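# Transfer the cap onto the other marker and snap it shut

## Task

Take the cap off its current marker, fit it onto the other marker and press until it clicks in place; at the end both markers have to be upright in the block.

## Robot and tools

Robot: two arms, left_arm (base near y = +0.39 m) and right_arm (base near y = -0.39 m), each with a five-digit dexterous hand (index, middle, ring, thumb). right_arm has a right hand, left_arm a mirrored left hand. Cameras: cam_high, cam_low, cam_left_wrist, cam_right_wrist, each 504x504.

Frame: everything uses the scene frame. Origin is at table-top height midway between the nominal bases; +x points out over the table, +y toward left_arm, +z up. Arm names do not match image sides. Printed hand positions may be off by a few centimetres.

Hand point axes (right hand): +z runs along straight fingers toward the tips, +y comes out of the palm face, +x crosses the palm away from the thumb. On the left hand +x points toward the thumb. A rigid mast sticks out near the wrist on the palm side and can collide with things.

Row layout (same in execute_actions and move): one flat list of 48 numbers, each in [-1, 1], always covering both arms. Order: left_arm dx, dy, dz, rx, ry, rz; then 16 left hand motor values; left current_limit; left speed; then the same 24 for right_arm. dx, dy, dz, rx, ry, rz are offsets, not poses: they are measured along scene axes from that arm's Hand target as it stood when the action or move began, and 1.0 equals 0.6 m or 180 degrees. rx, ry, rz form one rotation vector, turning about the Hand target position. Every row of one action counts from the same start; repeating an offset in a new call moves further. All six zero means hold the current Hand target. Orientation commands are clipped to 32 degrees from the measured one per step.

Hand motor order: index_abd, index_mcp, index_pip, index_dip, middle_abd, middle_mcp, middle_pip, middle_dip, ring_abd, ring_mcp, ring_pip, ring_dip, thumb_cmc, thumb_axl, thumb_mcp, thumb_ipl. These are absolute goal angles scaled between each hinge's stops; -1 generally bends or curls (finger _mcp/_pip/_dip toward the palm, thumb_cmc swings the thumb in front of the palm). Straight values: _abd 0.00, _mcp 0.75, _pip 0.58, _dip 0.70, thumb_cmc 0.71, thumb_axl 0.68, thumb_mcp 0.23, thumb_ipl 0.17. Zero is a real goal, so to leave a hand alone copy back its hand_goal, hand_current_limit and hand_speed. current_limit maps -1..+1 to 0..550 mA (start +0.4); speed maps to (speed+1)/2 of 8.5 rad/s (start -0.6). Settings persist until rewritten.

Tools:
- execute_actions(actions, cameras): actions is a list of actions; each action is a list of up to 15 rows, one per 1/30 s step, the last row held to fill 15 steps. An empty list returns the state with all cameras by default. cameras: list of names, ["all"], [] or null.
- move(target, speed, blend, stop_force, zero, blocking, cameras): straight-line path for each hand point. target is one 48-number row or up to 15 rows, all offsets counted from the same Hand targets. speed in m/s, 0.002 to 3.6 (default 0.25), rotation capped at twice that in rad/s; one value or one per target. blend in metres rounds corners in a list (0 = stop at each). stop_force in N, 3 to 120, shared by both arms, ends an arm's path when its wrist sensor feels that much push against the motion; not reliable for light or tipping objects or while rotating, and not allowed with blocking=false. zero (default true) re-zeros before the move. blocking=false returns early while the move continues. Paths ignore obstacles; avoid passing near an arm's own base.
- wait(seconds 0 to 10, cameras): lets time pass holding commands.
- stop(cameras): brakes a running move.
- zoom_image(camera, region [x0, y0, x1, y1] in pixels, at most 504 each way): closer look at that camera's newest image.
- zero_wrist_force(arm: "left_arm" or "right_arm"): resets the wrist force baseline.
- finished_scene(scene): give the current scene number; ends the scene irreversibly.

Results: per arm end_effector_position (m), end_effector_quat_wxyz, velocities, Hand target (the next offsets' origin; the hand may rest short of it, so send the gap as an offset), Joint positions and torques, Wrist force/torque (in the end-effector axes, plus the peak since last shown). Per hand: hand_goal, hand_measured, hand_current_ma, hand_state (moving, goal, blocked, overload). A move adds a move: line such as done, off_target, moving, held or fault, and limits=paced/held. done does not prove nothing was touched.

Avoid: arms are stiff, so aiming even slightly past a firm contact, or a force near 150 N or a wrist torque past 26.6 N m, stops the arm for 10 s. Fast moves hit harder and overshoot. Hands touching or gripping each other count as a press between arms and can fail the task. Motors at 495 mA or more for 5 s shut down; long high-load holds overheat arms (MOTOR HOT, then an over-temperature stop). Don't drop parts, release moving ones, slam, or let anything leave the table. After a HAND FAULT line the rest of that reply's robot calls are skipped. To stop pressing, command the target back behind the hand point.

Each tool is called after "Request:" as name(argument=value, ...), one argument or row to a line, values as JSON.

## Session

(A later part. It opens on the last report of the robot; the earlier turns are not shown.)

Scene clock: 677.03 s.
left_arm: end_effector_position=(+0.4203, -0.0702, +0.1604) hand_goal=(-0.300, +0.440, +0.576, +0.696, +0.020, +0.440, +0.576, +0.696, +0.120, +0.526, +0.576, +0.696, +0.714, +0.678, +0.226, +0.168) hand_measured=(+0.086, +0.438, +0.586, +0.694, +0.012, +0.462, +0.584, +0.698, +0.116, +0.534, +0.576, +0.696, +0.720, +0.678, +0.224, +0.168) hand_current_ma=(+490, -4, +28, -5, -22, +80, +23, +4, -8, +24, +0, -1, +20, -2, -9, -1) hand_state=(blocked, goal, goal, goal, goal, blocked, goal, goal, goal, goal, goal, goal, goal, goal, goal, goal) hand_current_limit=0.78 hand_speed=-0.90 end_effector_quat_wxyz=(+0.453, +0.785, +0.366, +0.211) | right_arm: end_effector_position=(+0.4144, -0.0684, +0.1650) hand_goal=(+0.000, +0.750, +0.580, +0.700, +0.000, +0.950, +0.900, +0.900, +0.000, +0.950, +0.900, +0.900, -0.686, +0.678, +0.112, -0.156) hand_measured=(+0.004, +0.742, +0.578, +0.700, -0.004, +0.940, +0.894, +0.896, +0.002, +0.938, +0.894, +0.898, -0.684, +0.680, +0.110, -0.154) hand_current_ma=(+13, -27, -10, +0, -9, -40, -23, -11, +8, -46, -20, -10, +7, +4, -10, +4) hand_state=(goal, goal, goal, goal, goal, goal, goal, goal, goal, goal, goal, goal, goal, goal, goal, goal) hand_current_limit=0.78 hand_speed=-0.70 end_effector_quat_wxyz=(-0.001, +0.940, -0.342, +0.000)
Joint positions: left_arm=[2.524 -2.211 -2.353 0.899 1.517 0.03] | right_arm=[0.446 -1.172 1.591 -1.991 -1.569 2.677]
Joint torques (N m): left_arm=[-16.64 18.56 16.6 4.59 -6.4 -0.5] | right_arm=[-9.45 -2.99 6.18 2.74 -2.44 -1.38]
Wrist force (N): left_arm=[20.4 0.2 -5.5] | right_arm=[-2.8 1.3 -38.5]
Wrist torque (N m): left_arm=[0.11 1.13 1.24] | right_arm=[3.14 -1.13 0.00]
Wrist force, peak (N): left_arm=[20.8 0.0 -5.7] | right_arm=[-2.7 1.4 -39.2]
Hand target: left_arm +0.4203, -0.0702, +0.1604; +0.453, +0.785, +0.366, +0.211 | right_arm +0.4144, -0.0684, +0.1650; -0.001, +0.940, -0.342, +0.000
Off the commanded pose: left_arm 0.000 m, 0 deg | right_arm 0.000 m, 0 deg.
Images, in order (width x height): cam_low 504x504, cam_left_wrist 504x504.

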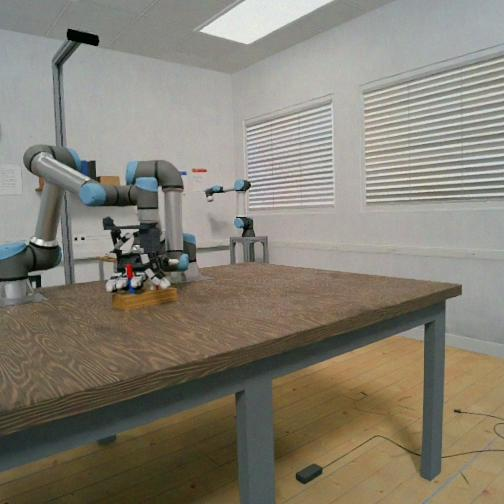

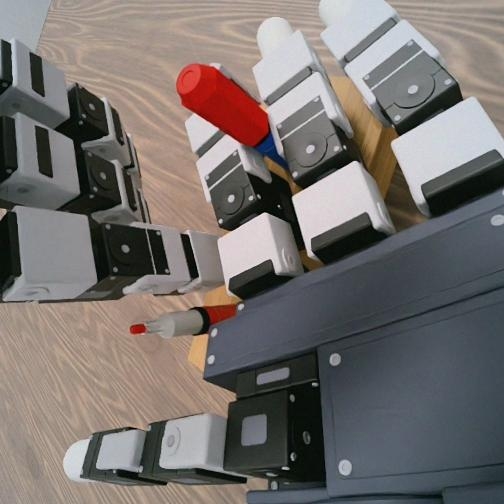

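Request:
move(
  target=[0,0,0.0067,0,0,0,-0.3,0.44,0.576,0.696,0.02,0.44,0.576,0.696,0.12,0.525,0.576,0.696,0.714,0.678,0.226,0.168,0.78,-0.9,0,0,0,0,0,0,0,0.75,0.58,0.7,0,0.95,0.9,0.9,0,0.95,0.9,0.9,-0.686,0.677,0.112,-0.157,0.78,-0.7],
  speed=0.01,
  cameras=["cam_low"],
)

Request:
zoom_image(
  camera="cam_low",
  region=[90, 240, 170, 310],
)

Request:
move(
  target=[0,0,0.0033,0,0,0,-0.3,0.44,0.576,0.696,0.02,0.44,0.576,0.696,0.12,0.525,0.576,0.696,0.714,0.678,0.226,0.168,0.78,-0.9,0,0,0,0,0,0,0,0.75,0.58,0.7,0,0.95,0.9,0.9,0,0.95,0.9,0.9,-0.686,0.677,0.112,-0.157,0.78,-0.7],
  speed=0.01,
  cameras=["cam_low","cam_left_wrist"],
)

Request:
zoom_image(
  camera="cam_low",
  region=[90, 240, 170, 310],
)

Request:
zoom_image(
  camera="cam_left_wrist",
  region=[150, 50, 350, 250],
)

Scene clock: 678.87 s.
left_arm: end_effector_position=(+0.4203, -0.0702, +0.1644) hand_goal=(-0.300, +0.440, +0.576, +0.696, +0.020, +0.440, +0.576, +0.696, +0.120, +0.526, +0.576, +0.696, +0.714, +0.678, +0.226, +0.168) hand_measured=(+0.090, +0.478, +0.586, +0.694, +0.012, +0.488, +0.584, +0.698, +0.116, +0.534, +0.576, +0.696, +0.720, +0.678, +0.224, +0.168) hand_current_ma=(+489, +153, +28, -5, -22, +200, +24, +4, -8, +24, +0, -1, +20, -2, -9, -1) hand_state=(blocked, blocked, goal, goal, goal, blocked, goal, goal, goal, goal, goal, goal, goal, goal, goal, goal) hand_current_limit=0.78 hand_speed=-0.90 end_effector_quat_wxyz=(+0.453, +0.785, +0.366, +0.211) | right_arm: end_effector_position=(+0.4144, -0.0684, +0.1650) hand_goal=(+0.000, +0.750, +0.580, +0.700, +0.000, +0.950, +0.900, +0.900, +0.000, +0.950, +0.900, +0.900, -0.686, +0.678, +0.112, -0.156) hand_measured=(+0.004, +0.742, +0.578, +0.700, -0.004, +0.940, +0.894, +0.896, +0.002, +0.938, +0.894, +0.898, -0.684, +0.680, +0.110, -0.154) hand_current_ma=(+13, -27, -10, +0, -9, -40, -23, -11, +8, -46, -20, -10, +7, +4, -10, +4) hand_state=(goal, goal, goal, goal, goal, goal, goal, goal, goal, goal, goal, goal, goal, goal, goal, goal) hand_current_limit=0.78 hand_speed=-0.70 end_effector_quat_wxyz=(-0.001, +0.940, -0.342, +0.000)
Joint positions: left_arm=[2.524 -2.198 -2.355 0.887 1.517 0.03] | right_arm=[0.446 -1.172 1.591 -1.991 -1.569 2.677]
Joint torques (N m): left_arm=[-14.46 43.58 0.43 2.54 -6.19 0.12] | right_arm=[-8.73 -3.5 6.61 2.76 -2.5 -1.19]
Wrist force (N): left_arm=[16.6 -6.3 1.8] | right_arm=[-2.9 1.2 -38.6]
Wrist torque (N m): left_arm=[-0.20 0.94 1.11] | right_arm=[3.13 -1.12 -0.01]
Wrist force, peak (N): left_arm=[20.4 0.1 -5.4] | right_arm=[-3.0 1.2 -39.1]
Hand target: left_arm +0.4203, -0.0702, +0.1644; +0.453, +0.785, +0.366, +0.211 | right_arm +0.4144, -0.0684, +0.1650; -0.001, +0.940, -0.342, +0.000
Off the commanded pose: left_arm 0.000 m, 0 deg | right_arm 0.000 m, 0 deg.
move: done
Images, in order (width x height): cam_low 504x504.

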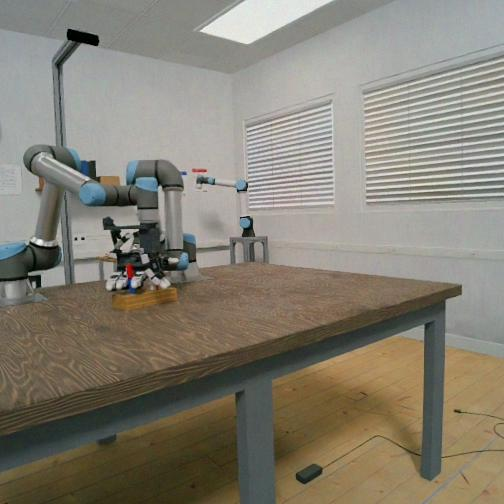

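Scaled by 6.300.

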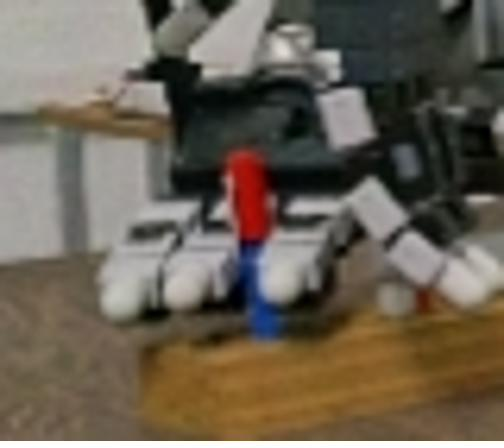

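Scene clock: 679.57 s.
left_arm: end_effector_position=(+0.4203, -0.0702, +0.1663) hand_goal=(-0.300, +0.440, +0.576, +0.696, +0.020, +0.440, +0.576, +0.696, +0.120, +0.526, +0.576, +0.696, +0.714, +0.678, +0.226, +0.168) hand_measured=(+0.092, +0.496, +0.586, +0.694, +0.012, +0.504, +0.588, +0.698, +0.116, +0.534, +0.576, +0.696, +0.720, +0.678, +0.224, +0.168) hand_current_ma=(+490, +240, +28, -5, -23, +282, +38, +4, -8, +24, +0, -1, +20, -2, -9, -1) hand_state=(blocked, blocked, goal, goal, goal, blocked, goal, goal, goal, goal, goal, goal, goal, goal, goal, goal) hand_current_limit=0.78 hand_speed=-0.90 end_effector_quat_wxyz=(+0.453, +0.785, +0.366, +0.211) | right_arm: end_effector_position=(+0.4144, -0.0684, +0.1650) hand_goal=(+0.000, +0.750, +0.580, +0.700, +0.000, +0.950, +0.900, +0.900, +0.000, +0.950, +0.900, +0.900, -0.686, +0.678, +0.112, -0.156) hand_measured=(+0.004, +0.742, +0.578, +0.700, -0.004, +0.940, +0.894, +0.896, +0.002, +0.938, +0.894, +0.898, -0.684, +0.680, +0.110, -0.154) hand_current_ma=(+13, -27, -10, +0, -9, -40, -23, -11, +8, -46, -20, -10, +7, +4, -10, +4) hand_state=(goal, goal, goal, goal, goal, goal, goal, goal, goal, goal, goal, goal, goal, goal, goal, goal) hand_current_limit=0.78 hand_speed=-0.70 end_effector_quat_wxyz=(-0.001, +0.940, -0.342, +0.000)
Joint positions: left_arm=[2.524 -2.192 -2.355 0.881 1.517 0.03] | right_arm=[0.446 -1.172 1.591 -1.991 -1.569 2.677]
Joint torques (N m): left_arm=[-14.85 46.18 1.62 3.4 -4.88 0.12] | right_arm=[-9.45 -3.7 6.96 2.64 -2.62 -1.3]
Wrist force (N): left_arm=[15.4 -9.3 4.1] | right_arm=[-2.8 1.2 -38.9]
Wrist torque (N m): left_arm=[-0.31 0.84 1.08] | right_arm=[3.14 -1.12 0.00]
Wrist force, peak (N): left_arm=[15.4 -9.3 4.1] | right_arm=[-2.6 1.2 -39.0]
Hand target: left_arm +0.4203, -0.0702, +0.1664; +0.453, +0.785, +0.366, +0.211 | right_arm +0.4144, -0.0684, +0.1650; -0.001, +0.940, -0.342, +0.000
Off the commanded pose: left_arm 0.000 m, 0 deg | right_arm 0.000 m, 0 deg.
move: done
Images, in order (width x height): cam_low 504x504, cam_left_wrist 504x504.

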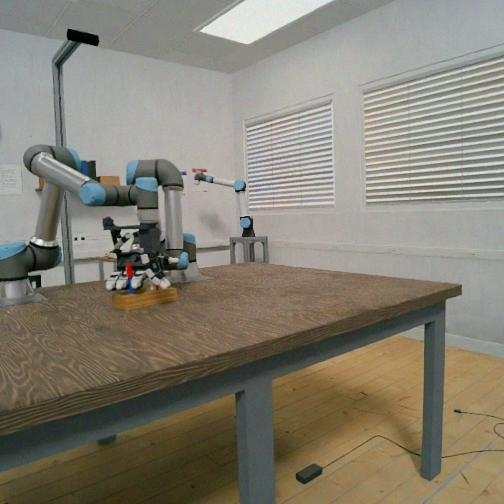

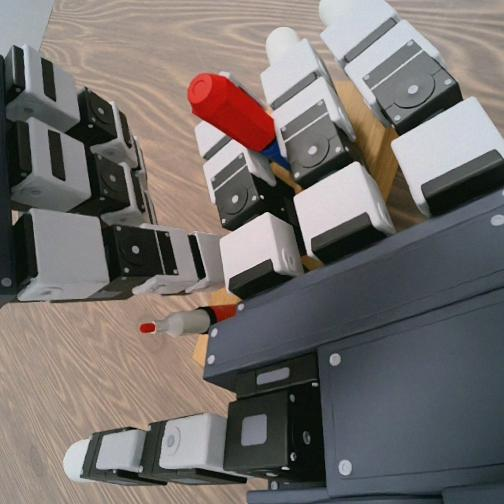

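Scaled by 6.300.

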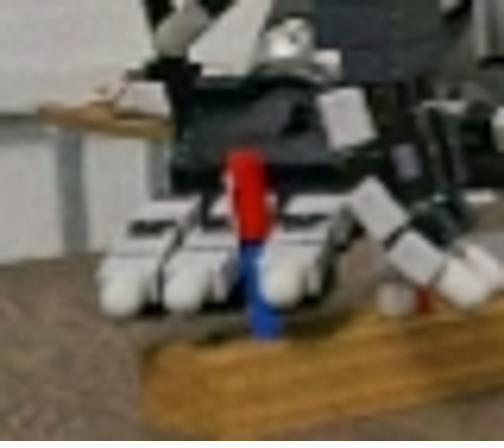

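Scaled by 2.520.

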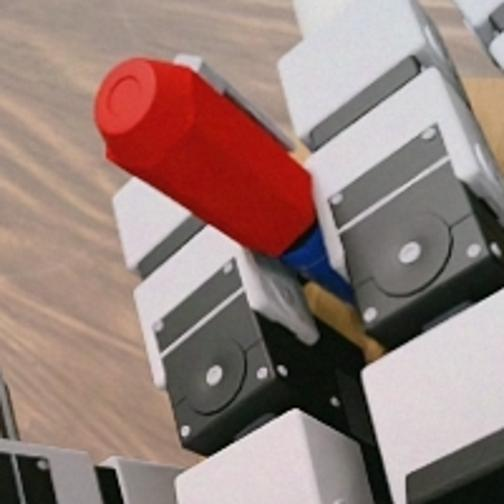

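Request:
move(
  target=[0,0,0.0033,0,0,0,-0.3,0.44,0.576,0.696,0.02,0.44,0.576,0.696,0.12,0.525,0.576,0.696,0.714,0.678,0.226,0.168,0.78,-0.9,0,0,0,0,0,0,0,0.75,0.58,0.7,0,0.95,0.9,0.9,0,0.95,0.9,0.9,-0.686,0.677,0.112,-0.157,0.78,-0.7],
  speed=0.01,
  cameras=["cam_low"],
)

Request:
zoom_image(
  camera="cam_low",
  region=[90, 240, 170, 310],
)

Request:
move(
  target=[0,0,0.0033,0,0,0,-0.3,0.44,0.576,0.696,0.02,0.44,0.576,0.696,0.12,0.525,0.576,0.696,0.714,0.678,0.226,0.168,0.78,-0.9,0,0,0,0,0,0,0,0.75,0.58,0.7,0,0.95,0.9,0.9,0,0.95,0.9,0.9,-0.686,0.677,0.112,-0.157,0.78,-0.7],
  speed=0.01,
  cameras=["cam_low","cam_left_wrist"],
)

Request:
zoom_image(
  camera="cam_low",
  region=[90, 240, 170, 310],
)

Request:
zoom_image(
  camera="cam_left_wrist",
  region=[150, 50, 350, 250],
)

Scene clock: 682.50 s.
left_arm: end_effector_position=(+0.4203, -0.0702, +0.1683) hand_goal=(-0.300, +0.440, +0.576, +0.696, +0.020, +0.440, +0.576, +0.696, +0.120, +0.526, +0.576, +0.696, +0.714, +0.678, +0.226, +0.168) hand_measured=(+0.092, +0.514, +0.586, +0.694, +0.006, +0.520, +0.594, +0.698, +0.116, +0.534, +0.576, +0.696, +0.720, +0.678, +0.224, +0.168) hand_current_ma=(+489, +325, +28, -5, -42, +359, +58, +4, -8, +24, +0, -1, +20, -2, -9, -1) hand_state=(blocked, blocked, goal, goal, goal, blocked, goal, goal, goal, goal, goal, goal, goal, goal, goal, goal) hand_current_limit=0.78 hand_speed=-0.90 end_effector_quat_wxyz=(+0.453, +0.785, +0.366, +0.211) | right_arm: end_effector_position=(+0.4144, -0.0684, +0.1650) hand_goal=(+0.000, +0.750, +0.580, +0.700, +0.000, +0.950, +0.900, +0.900, +0.000, +0.950, +0.900, +0.900, -0.686, +0.678, +0.112, -0.156) hand_measured=(+0.004, +0.742, +0.578, +0.700, -0.004, +0.940, +0.894, +0.896, +0.002, +0.938, +0.894, +0.898, -0.684, +0.680, +0.110, -0.154) hand_current_ma=(+13, -27, -10, +0, -9, -40, -23, -11, +8, -46, -20, -10, +7, +4, -10, +4) hand_state=(goal, goal, goal, goal, goal, goal, goal, goal, goal, goal, goal, goal, goal, goal, goal, goal) hand_current_limit=0.78 hand_speed=-0.70 end_effector_quat_wxyz=(-0.001, +0.940, -0.342, +0.000)
Joint positions: left_arm=[2.524 -2.186 -2.356 0.876 1.517 0.03] | right_arm=[0.446 -1.172 1.591 -1.991 -1.569 2.677]
Joint torques (N m): left_arm=[-13.21 46.98 3.23 4.52 -3.39 0.68] | right_arm=[-9.32 -3.22 6.88 2.7 -2.49 -1.12]
Wrist force (N): left_arm=[14.5 -11.9 5.6] | right_arm=[-2.7 1.5 -38.8]
Wrist torque (N m): left_arm=[-0.33 0.83 1.04] | right_arm=[3.17 -1.13 0.00]
Wrist force, peak (N): left_arm=[14.5 -11.9 5.7] | right_arm=[-2.7 1.5 -39.1]
Hand target: left_arm +0.4203, -0.0702, +0.1684; +0.453, +0.785, +0.366, +0.211 | right_arm +0.4144, -0.0684, +0.1650; -0.001, +0.940, -0.342, +0.000
Off the commanded pose: left_arm 0.000 m, 0 deg | right_arm 0.000 m, 0 deg.
move: done
Images, in order (width x height): cam_low 504x504.

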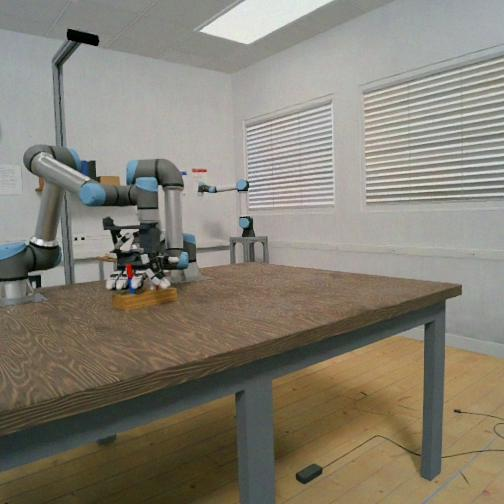

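Scaled by 6.300.

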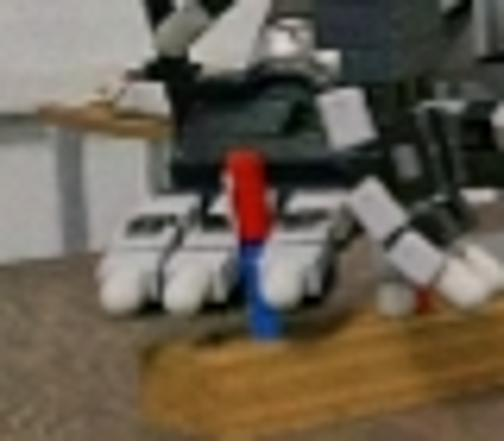

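Scene clock: 683.20 s.
left_arm: end_effector_position=(+0.4203, -0.0702, +0.1703) hand_goal=(-0.300, +0.440, +0.576, +0.696, +0.020, +0.440, +0.576, +0.696, +0.120, +0.526, +0.576, +0.696, +0.714, +0.678, +0.226, +0.168) hand_measured=(+0.092, +0.530, +0.588, +0.694, +0.000, +0.534, +0.598, +0.698, +0.116, +0.534, +0.576, +0.696, +0.720, +0.678, +0.224, +0.168) hand_current_ma=(+490, +411, +37, -5, -62, +428, +75, +4, -8, +24, +0, -1, +20, -2, -9, -1) hand_state=(blocked, blocked, goal, goal, blocked, blocked, blocked, goal, goal, goal, goal, goal, goal, goal, goal, goal) hand_current_limit=0.78 hand_speed=-0.90 end_effector_quat_wxyz=(+0.453, +0.785, +0.366, +0.211) | right_arm: end_effector_position=(+0.4144, -0.0684, +0.1650) hand_goal=(+0.000, +0.750, +0.580, +0.700, +0.000, +0.950, +0.900, +0.900, +0.000, +0.950, +0.900, +0.900, -0.686, +0.678, +0.112, -0.156) hand_measured=(+0.004, +0.742, +0.578, +0.700, -0.004, +0.940, +0.894, +0.896, +0.002, +0.938, +0.894, +0.898, -0.684, +0.680, +0.110, -0.154) hand_current_ma=(+13, -27, -10, +0, -9, -40, -23, -11, +8, -46, -20, -10, +7, +4, -10, +4) hand_state=(goal, goal, goal, goal, goal, goal, goal, goal, goal, goal, goal, goal, goal, goal, goal, goal) hand_current_limit=0.78 hand_speed=-0.70 end_effector_quat_wxyz=(-0.001, +0.940, -0.342, +0.000)
Joint positions: left_arm=[2.524 -2.179 -2.357 0.87 1.517 0.03] | right_arm=[0.446 -1.172 1.591 -1.991 -1.569 2.677]
Joint torques (N m): left_arm=[-12.85 49.72 4 5.2 -3.5 0.91] | right_arm=[-8.06 -3.84 7.25 2.69 -2.4 -1.16]
Wrist force (N): left_arm=[13.5 -14.5 6.5] | right_arm=[-2.9 1.5 -38.7]
Wrist torque (N m): left_arm=[-0.34 0.78 1.00] | right_arm=[3.17 -1.11 0.00]
Wrist force, peak (N): left_arm=[13.6 -14.7 6.7] | right_arm=[-2.6 1.2 -39.1]
Hand target: left_arm +0.4203, -0.0702, +0.1704; +0.453, +0.785, +0.366, +0.211 | right_arm +0.4144, -0.0684, +0.1650; -0.001, +0.940, -0.342, +0.000
Off the commanded pose: left_arm 0.000 m, 0 deg | right_arm 0.000 m, 0 deg.
move: done
Images, in order (width x height): cam_low 504x504, cam_left_wrist 504x504.

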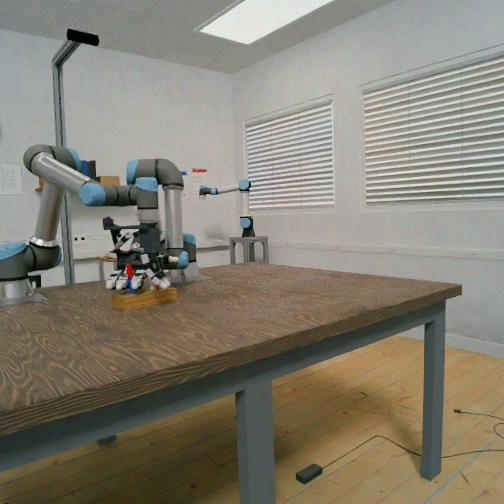

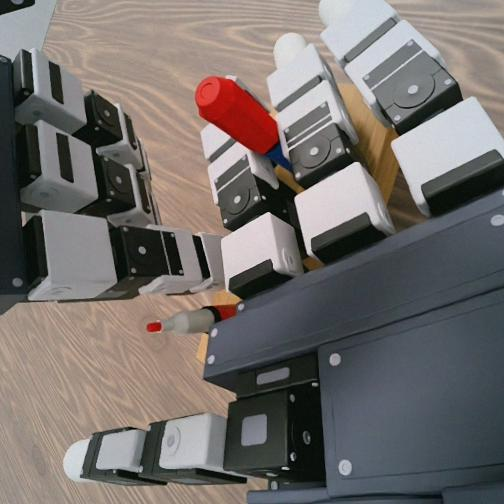

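Scaled by 6.300.

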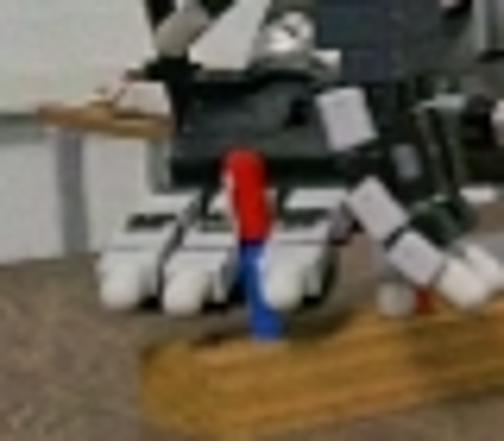

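Scaled by 2.520.

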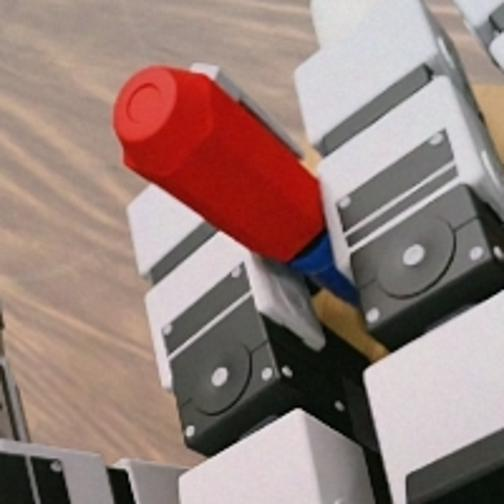

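Request:
execute_actions(
  actions=[
    [[0,0,0,0,0,0,-0.3,0.4,0.8,0.85,0.02,0.4,0.8,0.85,0.12,0.525,0.576,0.696,0.714,0.678,0.226,0.168,0.78,-0.9,0,0,0,0,0,0,0,0.75,0.58,0.7,0,0.95,0.9,0.9,0,0.95,0.9,0.9,-0.686,0.677,0.112,-0.157,0.78,-0.7]],
  ],
  cameras=["cam_low","cam_left_wrist"],
)

Request:
zoom_image(
  camera="cam_low",
  region=[90, 240, 170, 310],
)

Request:
zoom_image(
  camera="cam_left_wrist",
  region=[150, 0, 400, 250],
)

Scene clock: 685.80 s.
left_arm: end_effector_position=(+0.4203, -0.0702, +0.1704) hand_goal=(-0.300, +0.400, +0.800, +0.850, +0.020, +0.400, +0.800, +0.850, +0.120, +0.526, +0.576, +0.696, +0.714, +0.678, +0.226, +0.168) hand_measured=(+0.102, +0.504, +0.794, +0.848, -0.020, +0.452, +0.802, +0.848, +0.116, +0.534, +0.576, +0.696, +0.720, +0.678, +0.224, +0.168) hand_current_ma=(+489, +474, -17, -6, -128, +216, +8, -7, -8, +24, +0, -1, +20, -2, -9, -1) hand_state=(blocked, blocked, goal, goal, blocked, blocked, goal, goal, goal, goal, goal, goal, goal, goal, goal, goal) hand_current_limit=0.78 hand_speed=-0.90 end_effector_quat_wxyz=(+0.453, +0.785, +0.366, +0.211) | right_arm: end_effector_position=(+0.4144, -0.0684, +0.1650) hand_goal=(+0.000, +0.750, +0.580, +0.700, +0.000, +0.950, +0.900, +0.900, +0.000, +0.950, +0.900, +0.900, -0.686, +0.678, +0.112, -0.156) hand_measured=(+0.004, +0.742, +0.578, +0.700, -0.004, +0.940, +0.894, +0.896, +0.002, +0.938, +0.894, +0.898, -0.684, +0.680, +0.110, -0.154) hand_current_ma=(+13, -27, -10, +0, -9, -40, -23, -11, +8, -46, -20, -10, +7, +4, -10, +4) hand_state=(goal, goal, goal, goal, goal, goal, goal, goal, goal, goal, goal, goal, goal, goal, goal, goal) hand_current_limit=0.78 hand_speed=-0.70 end_effector_quat_wxyz=(-0.001, +0.940, -0.342, +0.000)
Joint positions: left_arm=[2.524 -2.179 -2.357 0.87 1.517 0.03] | right_arm=[0.446 -1.172 1.591 -1.991 -1.569 2.677]
Joint torques (N m): left_arm=[-11.95 41.58 1.59 3.51 -3.34 1.27] | right_arm=[-9.62 -3.38 7.1 2.58 -2.52 -1.11]
Wrist force (N): left_arm=[12.8 -5.7 0.2] | right_arm=[-2.9 1.5 -39.0]
Wrist torque (N m): left_arm=[-0.17 0.81 0.98] | right_arm=[3.20 -1.10 -0.02]
Wrist force, peak (N): left_arm=[12.4 -10.8 4.6] | right_arm=[-2.8 1.2 -39.1]
Hand target: left_arm +0.4203, -0.0702, +0.1704; +0.453, +0.785, +0.366, +0.211 | right_arm +0.4144, -0.0684, +0.1650; -0.001, +0.940, -0.342, +0.000
Off the commanded pose: left_arm 0.000 m, 0 deg | right_arm 0.000 m, 0 deg.
Images, in order (width x height): cam_low 504x504, cam_left_wrist 504x504.

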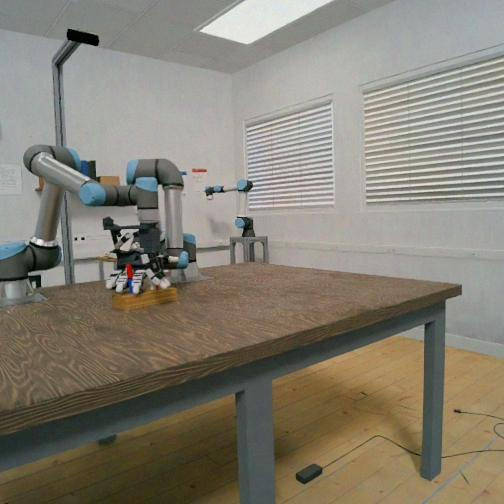

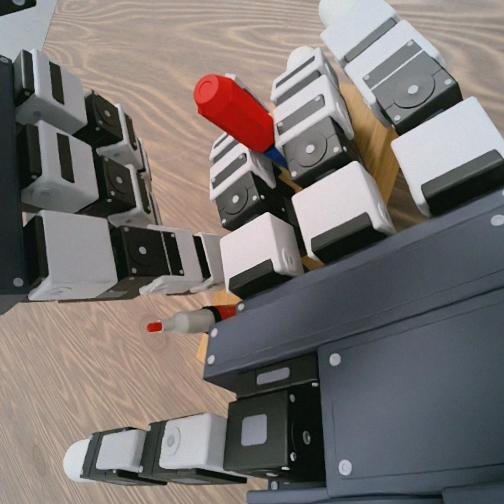

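Scaled by 6.300.

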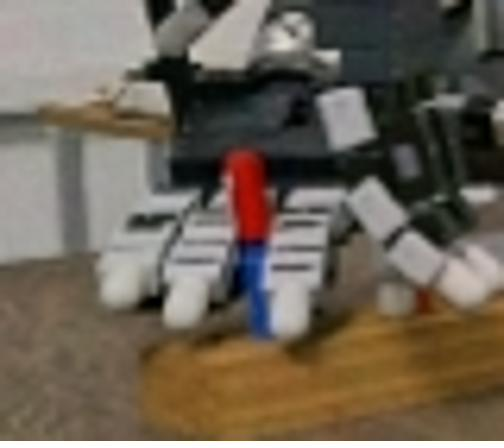

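Scaled by 2.016.

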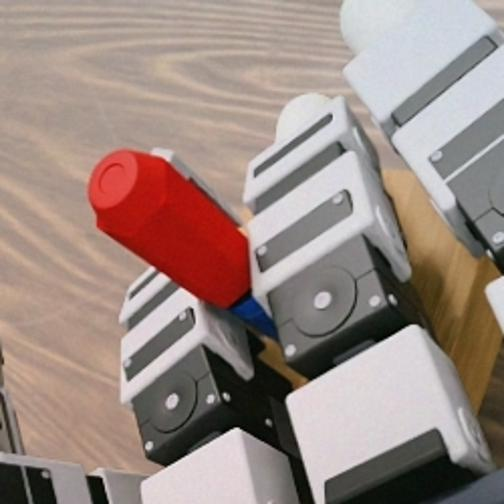

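Request:
execute_actions(
  actions=[
    [[0,0,0,0,0,0,-0.3,0.4,0.95,0.95,0.02,0.4,0.95,0.95,0.12,0.525,0.576,0.696,0.714,0.678,0.226,0.168,0.78,-0.9,0,0,0,0,0,0,0,0.75,0.58,0.7,0,0.95,0.9,0.9,0,0.95,0.9,0.9,-0.686,0.677,0.112,-0.157,0.78,-0.7]],
  ],
  cameras=["cam_low","cam_left_wrist"],
)

Request:
zoom_image(
  camera="cam_low",
  region=[90, 240, 170, 310],
)

Request:
zoom_image(
  camera="cam_left_wrist",
  region=[150, 0, 400, 250],
)

Scene clock: 687.13 s.
left_arm: end_effector_position=(+0.4203, -0.0702, +0.1704) hand_goal=(-0.300, +0.400, +0.950, +0.950, +0.020, +0.400, +0.950, +0.950, +0.120, +0.526, +0.576, +0.696, +0.714, +0.678, +0.226, +0.168) hand_measured=(+0.104, +0.488, +0.874, +0.922, -0.020, +0.420, +0.948, +0.948, +0.116, +0.534, +0.576, +0.696, +0.720, +0.678, +0.224, +0.168) hand_current_ma=(+489, +395, -315, -103, -128, +70, -3, -7, -8, +24, +0, -1, +20, -2, -9, -1) hand_state=(blocked, blocked, blocked, blocked, blocked, goal, goal, goal, goal, goal, goal, goal, goal, goal, goal, goal) hand_current_limit=0.78 hand_speed=-0.90 end_effector_quat_wxyz=(+0.453, +0.785, +0.366, +0.211) | right_arm: end_effector_position=(+0.4144, -0.0684, +0.1650) hand_goal=(+0.000, +0.750, +0.580, +0.700, +0.000, +0.950, +0.900, +0.900, +0.000, +0.950, +0.900, +0.900, -0.686, +0.678, +0.112, -0.156) hand_measured=(+0.004, +0.742, +0.578, +0.700, -0.004, +0.940, +0.894, +0.896, +0.002, +0.938, +0.894, +0.898, -0.684, +0.680, +0.110, -0.154) hand_current_ma=(+13, -27, -10, +0, -9, -40, -23, -11, +8, -46, -20, -10, +7, +4, -10, +4) hand_state=(goal, goal, goal, goal, goal, goal, goal, goal, goal, goal, goal, goal, goal, goal, goal, goal) hand_current_limit=0.78 hand_speed=-0.70 end_effector_quat_wxyz=(-0.001, +0.940, -0.342, +0.000)
Joint positions: left_arm=[2.524 -2.179 -2.357 0.87 1.517 0.03] | right_arm=[0.446 -1.172 1.591 -1.991 -1.569 2.677]
Joint torques (N m): left_arm=[-10.26 37.66 3.19 3.44 -3.5 1.29] | right_arm=[-9.53 -4.13 6.92 2.55 -2.27 -0.99]
Wrist force (N): left_arm=[13.3 -6.1 1.8] | right_arm=[-2.7 1.2 -38.9]
Wrist torque (N m): left_arm=[-0.46 0.79 1.04] | right_arm=[3.15 -1.14 0.01]
Wrist force, peak (N): left_arm=[13.3 -6.1 1.8] | right_arm=[-3.0 1.4 -38.9]
Hand target: left_arm +0.4203, -0.0702, +0.1704; +0.453, +0.785, +0.366, +0.211 | right_arm +0.4144, -0.0684, +0.1650; -0.001, +0.940, -0.342, +0.000
Off the commanded pose: left_arm 0.000 m, 0 deg | right_arm 0.000 m, 0 deg.
Images, in order (width x height): cam_low 504x504, cam_left_wrist 504x504.

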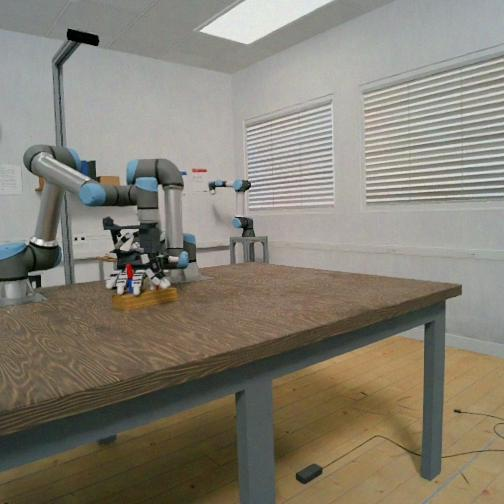

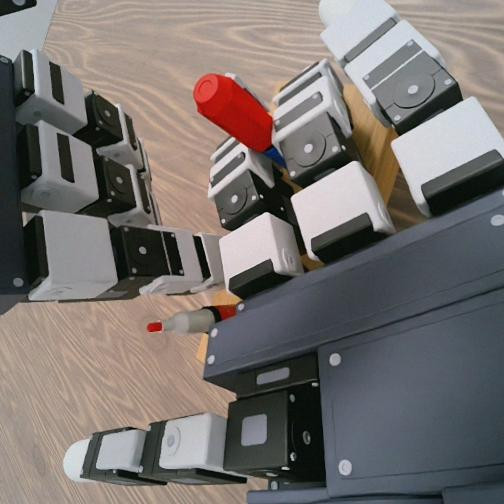

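Scaled by 6.300.

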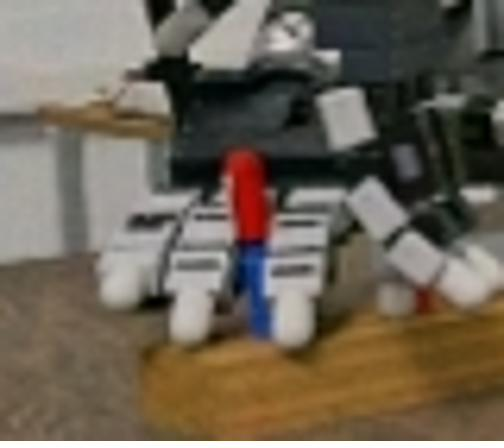

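Scaled by 2.016.

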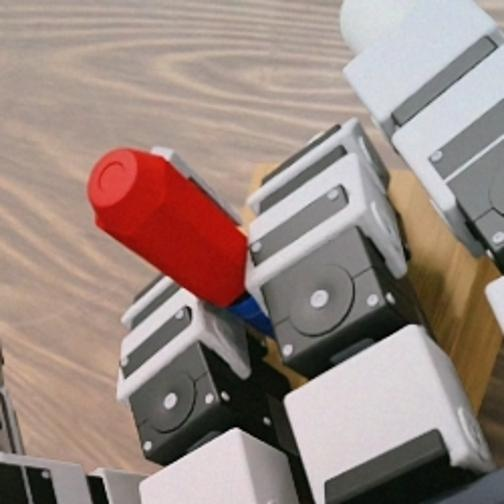

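Request:
execute_actions(
  actions=[
    [[0,0,0,0,0,0,-0.1,0.44,0.576,0.696,-0.02,0.44,0.576,0.696,0.12,0.525,0.576,0.696,0.714,0.678,0.226,0.168,0.6,-0.9,0,0,0,0,0,0,0,0.75,0.58,0.7,0,0.95,0.9,0.9,0,0.95,0.9,0.9,-0.686,0.677,0.112,-0.157,0.78,-0.7]],
  ],
  cameras=["cam_high","cam_right_wrist"],
)

Request:
zoom_image(
  camera="cam_right_wrist",
  region=[180, 60, 420, 300],
)

Request:
zoom_image(
  camera="cam_high",
  region=[150, 200, 300, 350],
)

Scene clock: 694.43 s.
left_arm: end_effector_position=(+0.4203, -0.0702, +0.1704) hand_goal=(-0.100, +0.440, +0.576, +0.696, -0.020, +0.440, +0.576, +0.696, +0.120, +0.526, +0.576, +0.696, +0.714, +0.678, +0.226, +0.168) hand_measured=(+0.106, +0.530, +0.626, +0.700, -0.036, +0.468, +0.590, +0.700, +0.116, +0.534, +0.576, +0.696, +0.720, +0.678, +0.224, +0.168) hand_current_ma=(+440, +402, +193, +9, -44, +109, +43, +10, -8, +24, +0, -1, +20, -2, -9, -1) hand_state=(blocked, blocked, blocked, goal, goal, blocked, goal, goal, goal, goal, goal, goal, goal, goal, goal, goal) hand_current_limit=0.60 hand_speed=-0.90 end_effector_quat_wxyz=(+0.453, +0.785, +0.366, +0.211) | right_arm: end_effector_position=(+0.4144, -0.0684, +0.1650) hand_goal=(+0.000, +0.750, +0.580, +0.700, +0.000, +0.950, +0.900, +0.900, +0.000, +0.950, +0.900, +0.900, -0.686, +0.678, +0.112, -0.156) hand_measured=(+0.004, +0.742, +0.578, +0.700, -0.004, +0.940, +0.894, +0.896, +0.002, +0.938, +0.894, +0.898, -0.684, +0.680, +0.110, -0.154) hand_current_ma=(+13, -27, -10, +0, -9, -40, -23, -11, +8, -46, -20, -10, +7, +4, -10, +4) hand_state=(goal, goal, goal, goal, goal, goal, goal, goal, goal, goal, goal, goal, goal, goal, goal, goal) hand_current_limit=0.78 hand_speed=-0.70 end_effector_quat_wxyz=(-0.001, +0.940, -0.342, +0.000)
Joint positions: left_arm=[2.524 -2.179 -2.357 0.87 1.517 0.03] | right_arm=[0.446 -1.172 1.591 -1.991 -1.569 2.677]
Joint torques (N m): left_arm=[-7.97 22.94 2.5 3.41 -3.18 1.42] | right_arm=[-9.28 -3.57 7.31 2.86 -2.33 -1.12]
Wrist force (N): left_arm=[11.4 -7.4 0.3] | right_arm=[-3.0 1.2 -38.5]
Wrist torque (N m): left_arm=[-0.06 0.71 0.80] | right_arm=[3.12 -1.11 -0.02]
Wrist force, peak (N): left_arm=[13.5 -6.1 1.9] | right_arm=[-2.9 1.3 -39.3]
Hand target: left_arm +0.4203, -0.0702, +0.1704; +0.453, +0.785, +0.366, +0.211 | right_arm +0.4144, -0.0684, +0.1650; -0.001, +0.940, -0.342, +0.000
Off the commanded pose: left_arm 0.000 m, 0 deg | right_arm 0.000 m, 0 deg.
Images, in order (width x height): cam_high 504x504, cam_right_wrist 504x504.

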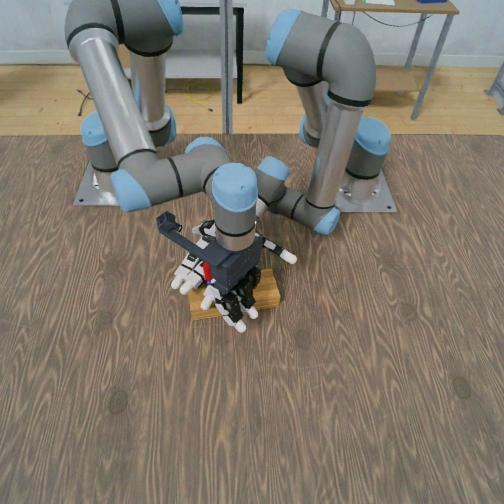

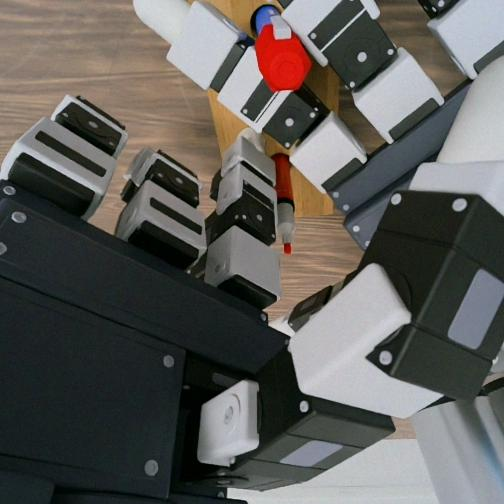

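Scaled by 2.100.

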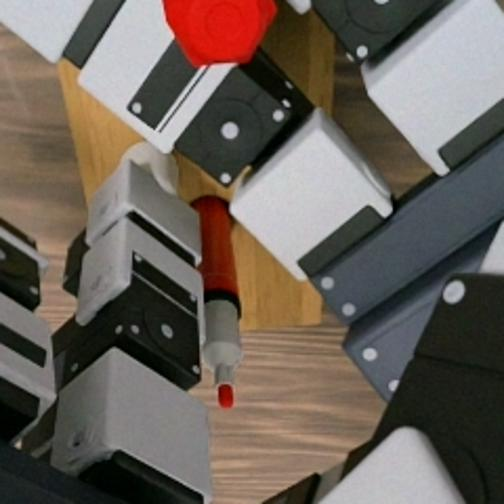

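Scaled by 3.360.

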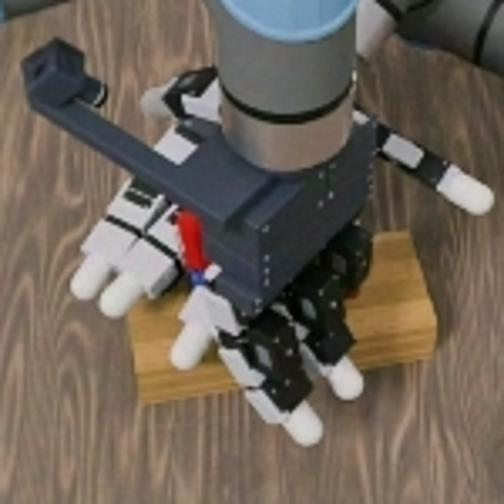

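Request:
execute_actions(
  actions=[
    [[0,0,0,0,0,0,0.13,0.44,0.576,0.696,-0.06,0.44,0.576,0.696,0.05,0.525,0.576,0.696,0.714,0.678,0.226,0.168,0.5,-0.9,0,0,0,0,0,0,0,0.75,0.58,0.7,0,0.95,0.9,0.9,0,0.95,0.9,0.9,-0.686,0.677,0.112,-0.157,0.78,-0.7]],
  ],
)

Request:
move(
  target=[0.0053,0.0065,-0.0222,0,0,0,0.13,0.44,0.576,0.696,-0.06,0.44,0.576,0.696,0.05,0.525,0.576,0.696,0.714,0.678,0.226,0.168,0.5,-0.9,0,0,0,0,0,0,0,0.75,0.58,0.7,0,0.95,0.9,0.9,0,0.95,0.9,0.9,-0.686,0.677,0.112,-0.157,0.78,-0.7],
  speed=0.015,
  cameras=["cam_low","cam_left_wrist"],
)

Request:
zoom_image(
  camera="cam_low",
  region=[90, 240, 170, 310],
)

Request:
zoom_image(
  camera="cam_left_wrist",
  region=[150, 0, 400, 250],
)

Scene clock: 697.77 s.
left_arm: end_effector_position=(+0.4203, -0.0702, +0.1704) hand_goal=(+0.130, +0.440, +0.576, +0.696, -0.060, +0.440, +0.576, +0.696, +0.050, +0.526, +0.576, +0.696, +0.714, +0.678, +0.226, +0.168) hand_measured=(+0.150, +0.530, +0.616, +0.700, -0.058, +0.462, +0.584, +0.700, +0.054, +0.534, +0.576, +0.696, +0.720, +0.678, +0.224, +0.168) hand_current_ma=(+57, +402, +156, +9, +6, +83, +24, +10, +8, +24, +0, -1, +20, -2, -9, -1) hand_state=(goal, blocked, blocked, goal, goal, blocked, goal, goal, goal, goal, goal, goal, goal, goal, goal, goal) hand_current_limit=0.50 hand_speed=-0.90 end_effector_quat_wxyz=(+0.453, +0.785, +0.366, +0.211) | right_arm: end_effector_position=(+0.4144, -0.0684, +0.1650) hand_goal=(+0.000, +0.750, +0.580, +0.700, +0.000, +0.950, +0.900, +0.900, +0.000, +0.950, +0.900, +0.900, -0.686, +0.678, +0.112, -0.156) hand_measured=(+0.004, +0.742, +0.578, +0.700, -0.004, +0.940, +0.894, +0.896, +0.002, +0.938, +0.894, +0.898, -0.684, +0.680, +0.110, -0.154) hand_current_ma=(+13, -27, -10, +0, -9, -40, -23, -11, +8, -46, -20, -10, +7, +4, -10, +4) hand_state=(goal, goal, goal, goal, goal, goal, goal, goal, goal, goal, goal, goal, goal, goal, goal, goal) hand_current_limit=0.78 hand_speed=-0.70 end_effector_quat_wxyz=(-0.001, +0.940, -0.342, +0.000)
Joint positions: left_arm=[2.524 -2.179 -2.357 0.87 1.517 0.03] | right_arm=[0.446 -1.172 1.591 -1.991 -1.569 2.677]
Joint torques (N m): left_arm=[-8.15 23.67 2.11 3.29 -1.68 1.35] | right_arm=[-9.13 -3.15 6.52 2.7 -2.28 -0.92]
Wrist force (N): left_arm=[2.8 -6.2 3.0] | right_arm=[-2.7 1.3 -38.4]
Wrist torque (N m): left_arm=[-0.28 0.17 0.16] | right_arm=[3.14 -1.13 0.00]
Wrist force, peak (N): left_arm=[11.6 -7.6 0.1] | right_arm=[-2.8 1.3 -39.1]
Hand target: left_arm +0.4203, -0.0702, +0.1704; +0.453, +0.785, +0.366, +0.211 | right_arm +0.4144, -0.0684, +0.1650; -0.001, +0.940, -0.342, +0.000
Off the commanded pose: left_arm 0.000 m, 0 deg | right_arm 0.000 m, 0 deg.

Scene clock: 699.07 s.
left_arm: end_effector_position=(+0.4234, -0.0663, +0.1571) hand_goal=(+0.130, +0.440, +0.576, +0.696, -0.060, +0.440, +0.576, +0.696, +0.050, +0.526, +0.576, +0.696, +0.714, +0.678, +0.226, +0.168) hand_measured=(+0.134, +0.464, +0.586, +0.700, -0.058, +0.462, +0.584, +0.700, +0.054, +0.534, +0.576, +0.696, +0.720, +0.678, +0.224, +0.168) hand_current_ma=(+8, +89, +28, +9, +6, +82, +24, +10, +7, +24, +0, -1, +20, -2, -9, -1) hand_state=(goal, blocked, goal, goal, goal, blocked, goal, goal, goal, goal, goal, goal, goal, goal, goal, goal) hand_current_limit=0.50 hand_speed=-0.90 end_effector_quat_wxyz=(+0.453, +0.785, +0.366, +0.211) | right_arm: end_effector_position=(+0.4144, -0.0684, +0.1650) hand_goal=(+0.000, +0.750, +0.580, +0.700, +0.000, +0.950, +0.900, +0.900, +0.000, +0.950, +0.900, +0.900, -0.686, +0.678, +0.112, -0.156) hand_measured=(+0.004, +0.742, +0.578, +0.700, -0.004, +0.940, +0.894, +0.896, +0.002, +0.938, +0.894, +0.898, -0.684, +0.680, +0.110, -0.154) hand_current_ma=(+13, -27, -10, +0, -9, -40, -23, -11, +8, -46, -20, -10, +7, +4, -10, +4) hand_state=(goal, goal, goal, goal, goal, goal, goal, goal, goal, goal, goal, goal, goal, goal, goal, goal) hand_current_limit=0.78 hand_speed=-0.70 end_effector_quat_wxyz=(-0.001, +0.940, -0.342, +0.000)
Joint positions: left_arm=[2.537 -2.221 -2.356 0.911 1.505 0.037] | right_arm=[0.446 -1.172 1.591 -1.991 -1.569 2.677]
Joint torques (N m): left_arm=[8.11 20.71 15.79 5.09 -1.83 1.39] | right_arm=[-8.77 -2.96 6.38 2.59 -2.27 -1.01]
Wrist force (N): left_arm=[-0.3 0.7 1.1] | right_arm=[-2.8 1.4 -38.8]
Wrist torque (N m): left_arm=[-0.36 0.00 -0.04] | right_arm=[3.18 -1.11 -0.01]
Wrist force, peak (N): left_arm=[2.9 -5.9 2.7] | right_arm=[-2.9 1.3 -38.9]
Hand target: left_arm +0.4235, -0.0663, +0.1570; +0.453, +0.785, +0.366, +0.211 | right_arm +0.4144, -0.0684, +0.1650; -0.001, +0.940, -0.342, +0.000
Off the commanded pose: left_arm 0.000 m, 0 deg | right_arm 0.000 m, 0 deg.
move: done
Images, in order (width x height): cam_low 504x504, cam_left_wrist 504x504.

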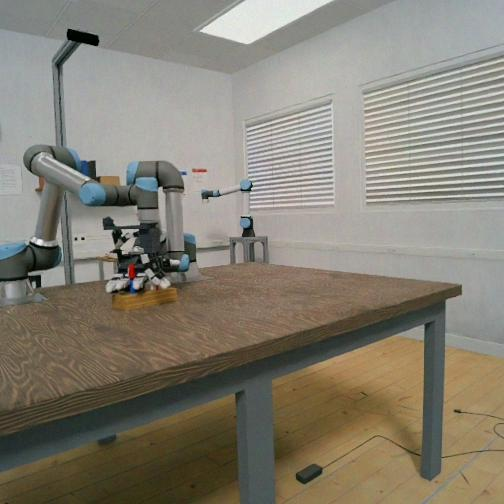

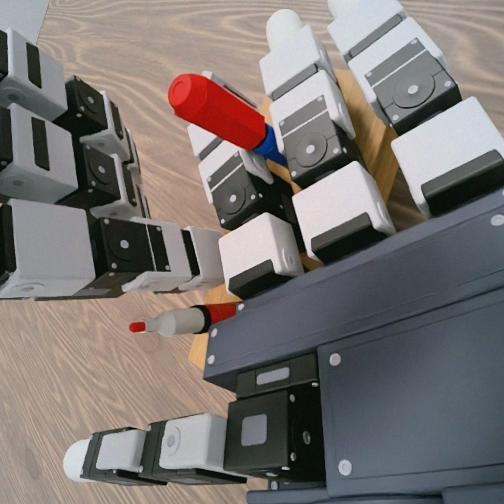

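Scaled by 6.300.

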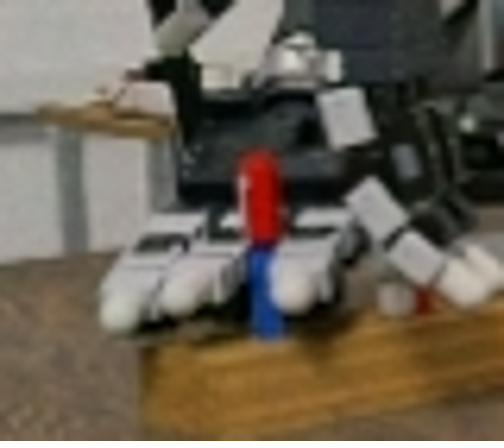

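Scaled by 2.016.

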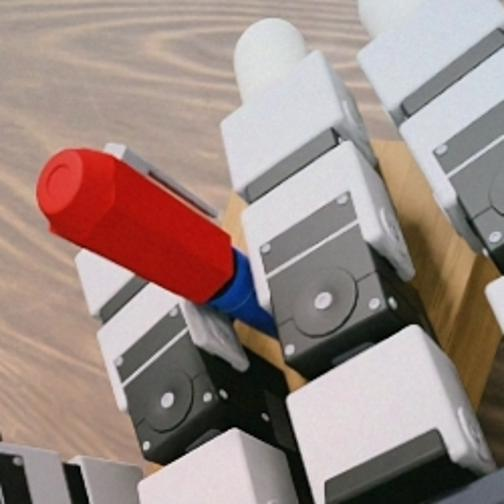

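Request:
execute_actions(
  actions=[],
)

Scene clock: 704.63 s.
left_arm: end_effector_position=(+0.4235, -0.0663, +0.1570) hand_goal=(+0.130, +0.440, +0.576, +0.696, -0.060, +0.440, +0.576, +0.696, +0.050, +0.526, +0.576, +0.696, +0.714, +0.678, +0.226, +0.168) hand_measured=(+0.134, +0.464, +0.586, +0.700, -0.058, +0.462, +0.584, +0.700, +0.054, +0.534, +0.576, +0.696, +0.720, +0.678, +0.224, +0.168) hand_current_ma=(+8, +89, +28, +9, +6, +82, +24, +10, +7, +24, +0, -1, +20, -2, -9, -1) hand_state=(goal, blocked, goal, goal, goal, blocked, goal, goal, goal, goal, goal, goal, goal, goal, goal, goal) hand_current_limit=0.50 hand_speed=-0.90 end_effector_quat_wxyz=(+0.453, +0.785, +0.366, +0.211) | right_arm: end_effector_position=(+0.4144, -0.0684, +0.1650) hand_goal=(+0.000, +0.750, +0.580, +0.700, +0.000, +0.950, +0.900, +0.900, +0.000, +0.950, +0.900, +0.900, -0.686, +0.678, +0.112, -0.156) hand_measured=(+0.004, +0.742, +0.578, +0.700, -0.004, +0.940, +0.894, +0.896, +0.002, +0.938, +0.894, +0.898, -0.684, +0.680, +0.110, -0.154) hand_current_ma=(+13, -27, -10, +0, -9, -40, -23, -11, +8, -46, -20, -10, +7, +4, -10, +4) hand_state=(goal, goal, goal, goal, goal, goal, goal, goal, goal, goal, goal, goal, goal, goal, goal, goal) hand_current_limit=0.78 hand_speed=-0.70 end_effector_quat_wxyz=(-0.001, +0.940, -0.342, +0.000)
Joint positions: left_arm=[2.537 -2.222 -2.356 0.911 1.505 0.037] | right_arm=[0.446 -1.172 1.591 -1.991 -1.569 2.677]
Joint velocities: within noise
Joint torques (N m): left_arm=[6.88 20.18 15.76 4.92 -1.9 1.41] | right_arm=[-8.89 -3.26 6.15 2.69 -2.19 -0.81]
Wrist force (N): left_arm=[-0.4 0.9 1.1] | right_arm=[-2.7 1.2 -38.5]
Wrist torque (N m): left_arm=[-0.33 0.02 -0.05] | right_arm=[3.13 -1.13 0.00]
Wrist force, peak (N): left_arm=[-0.6 1.0 1.2] | right_arm=[-3.0 1.3 -39.0]
Hand target: left_arm +0.4235, -0.0663, +0.1570; +0.453, +0.785, +0.366, +0.211 | right_arm +0.4144, -0.0684, +0.1650; -0.001, +0.940, -0.342, +0.000
Off the commanded pose: left_arm 0.000 m, 0 deg | right_arm 0.000 m, 0 deg.

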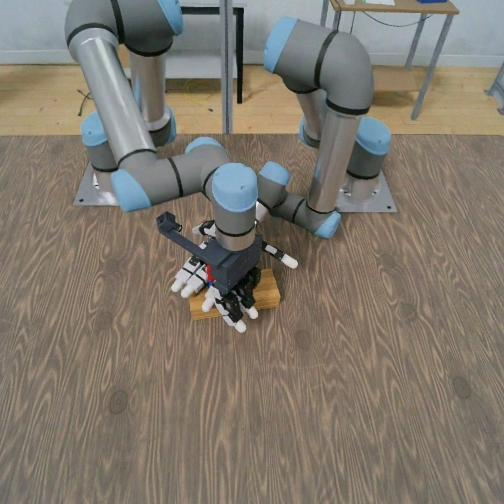

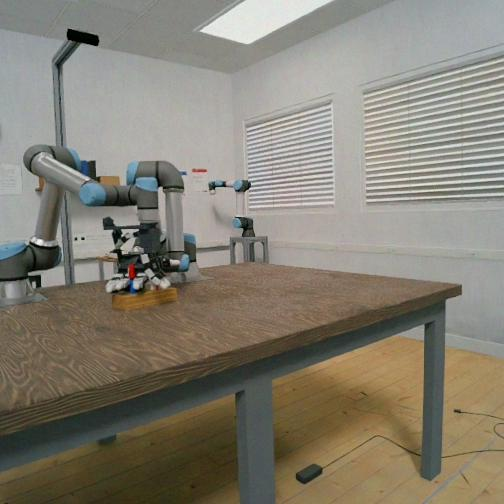

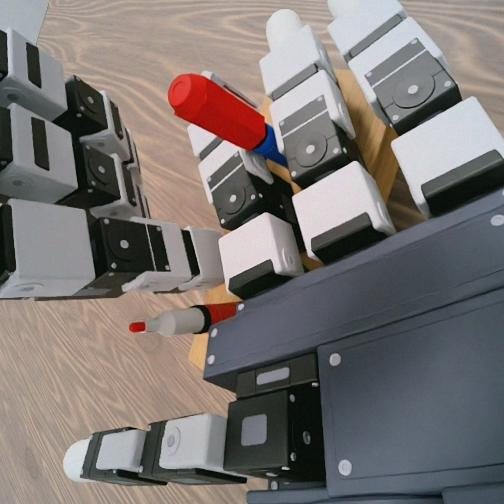

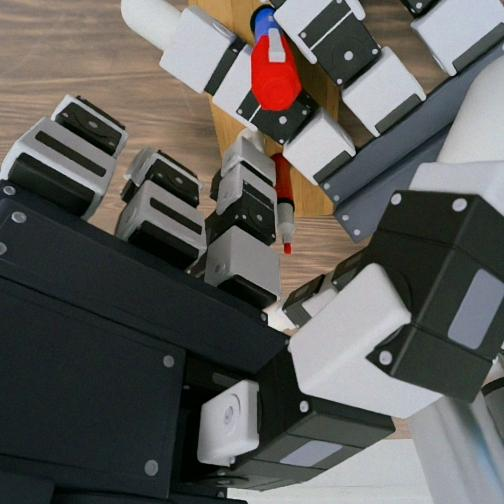

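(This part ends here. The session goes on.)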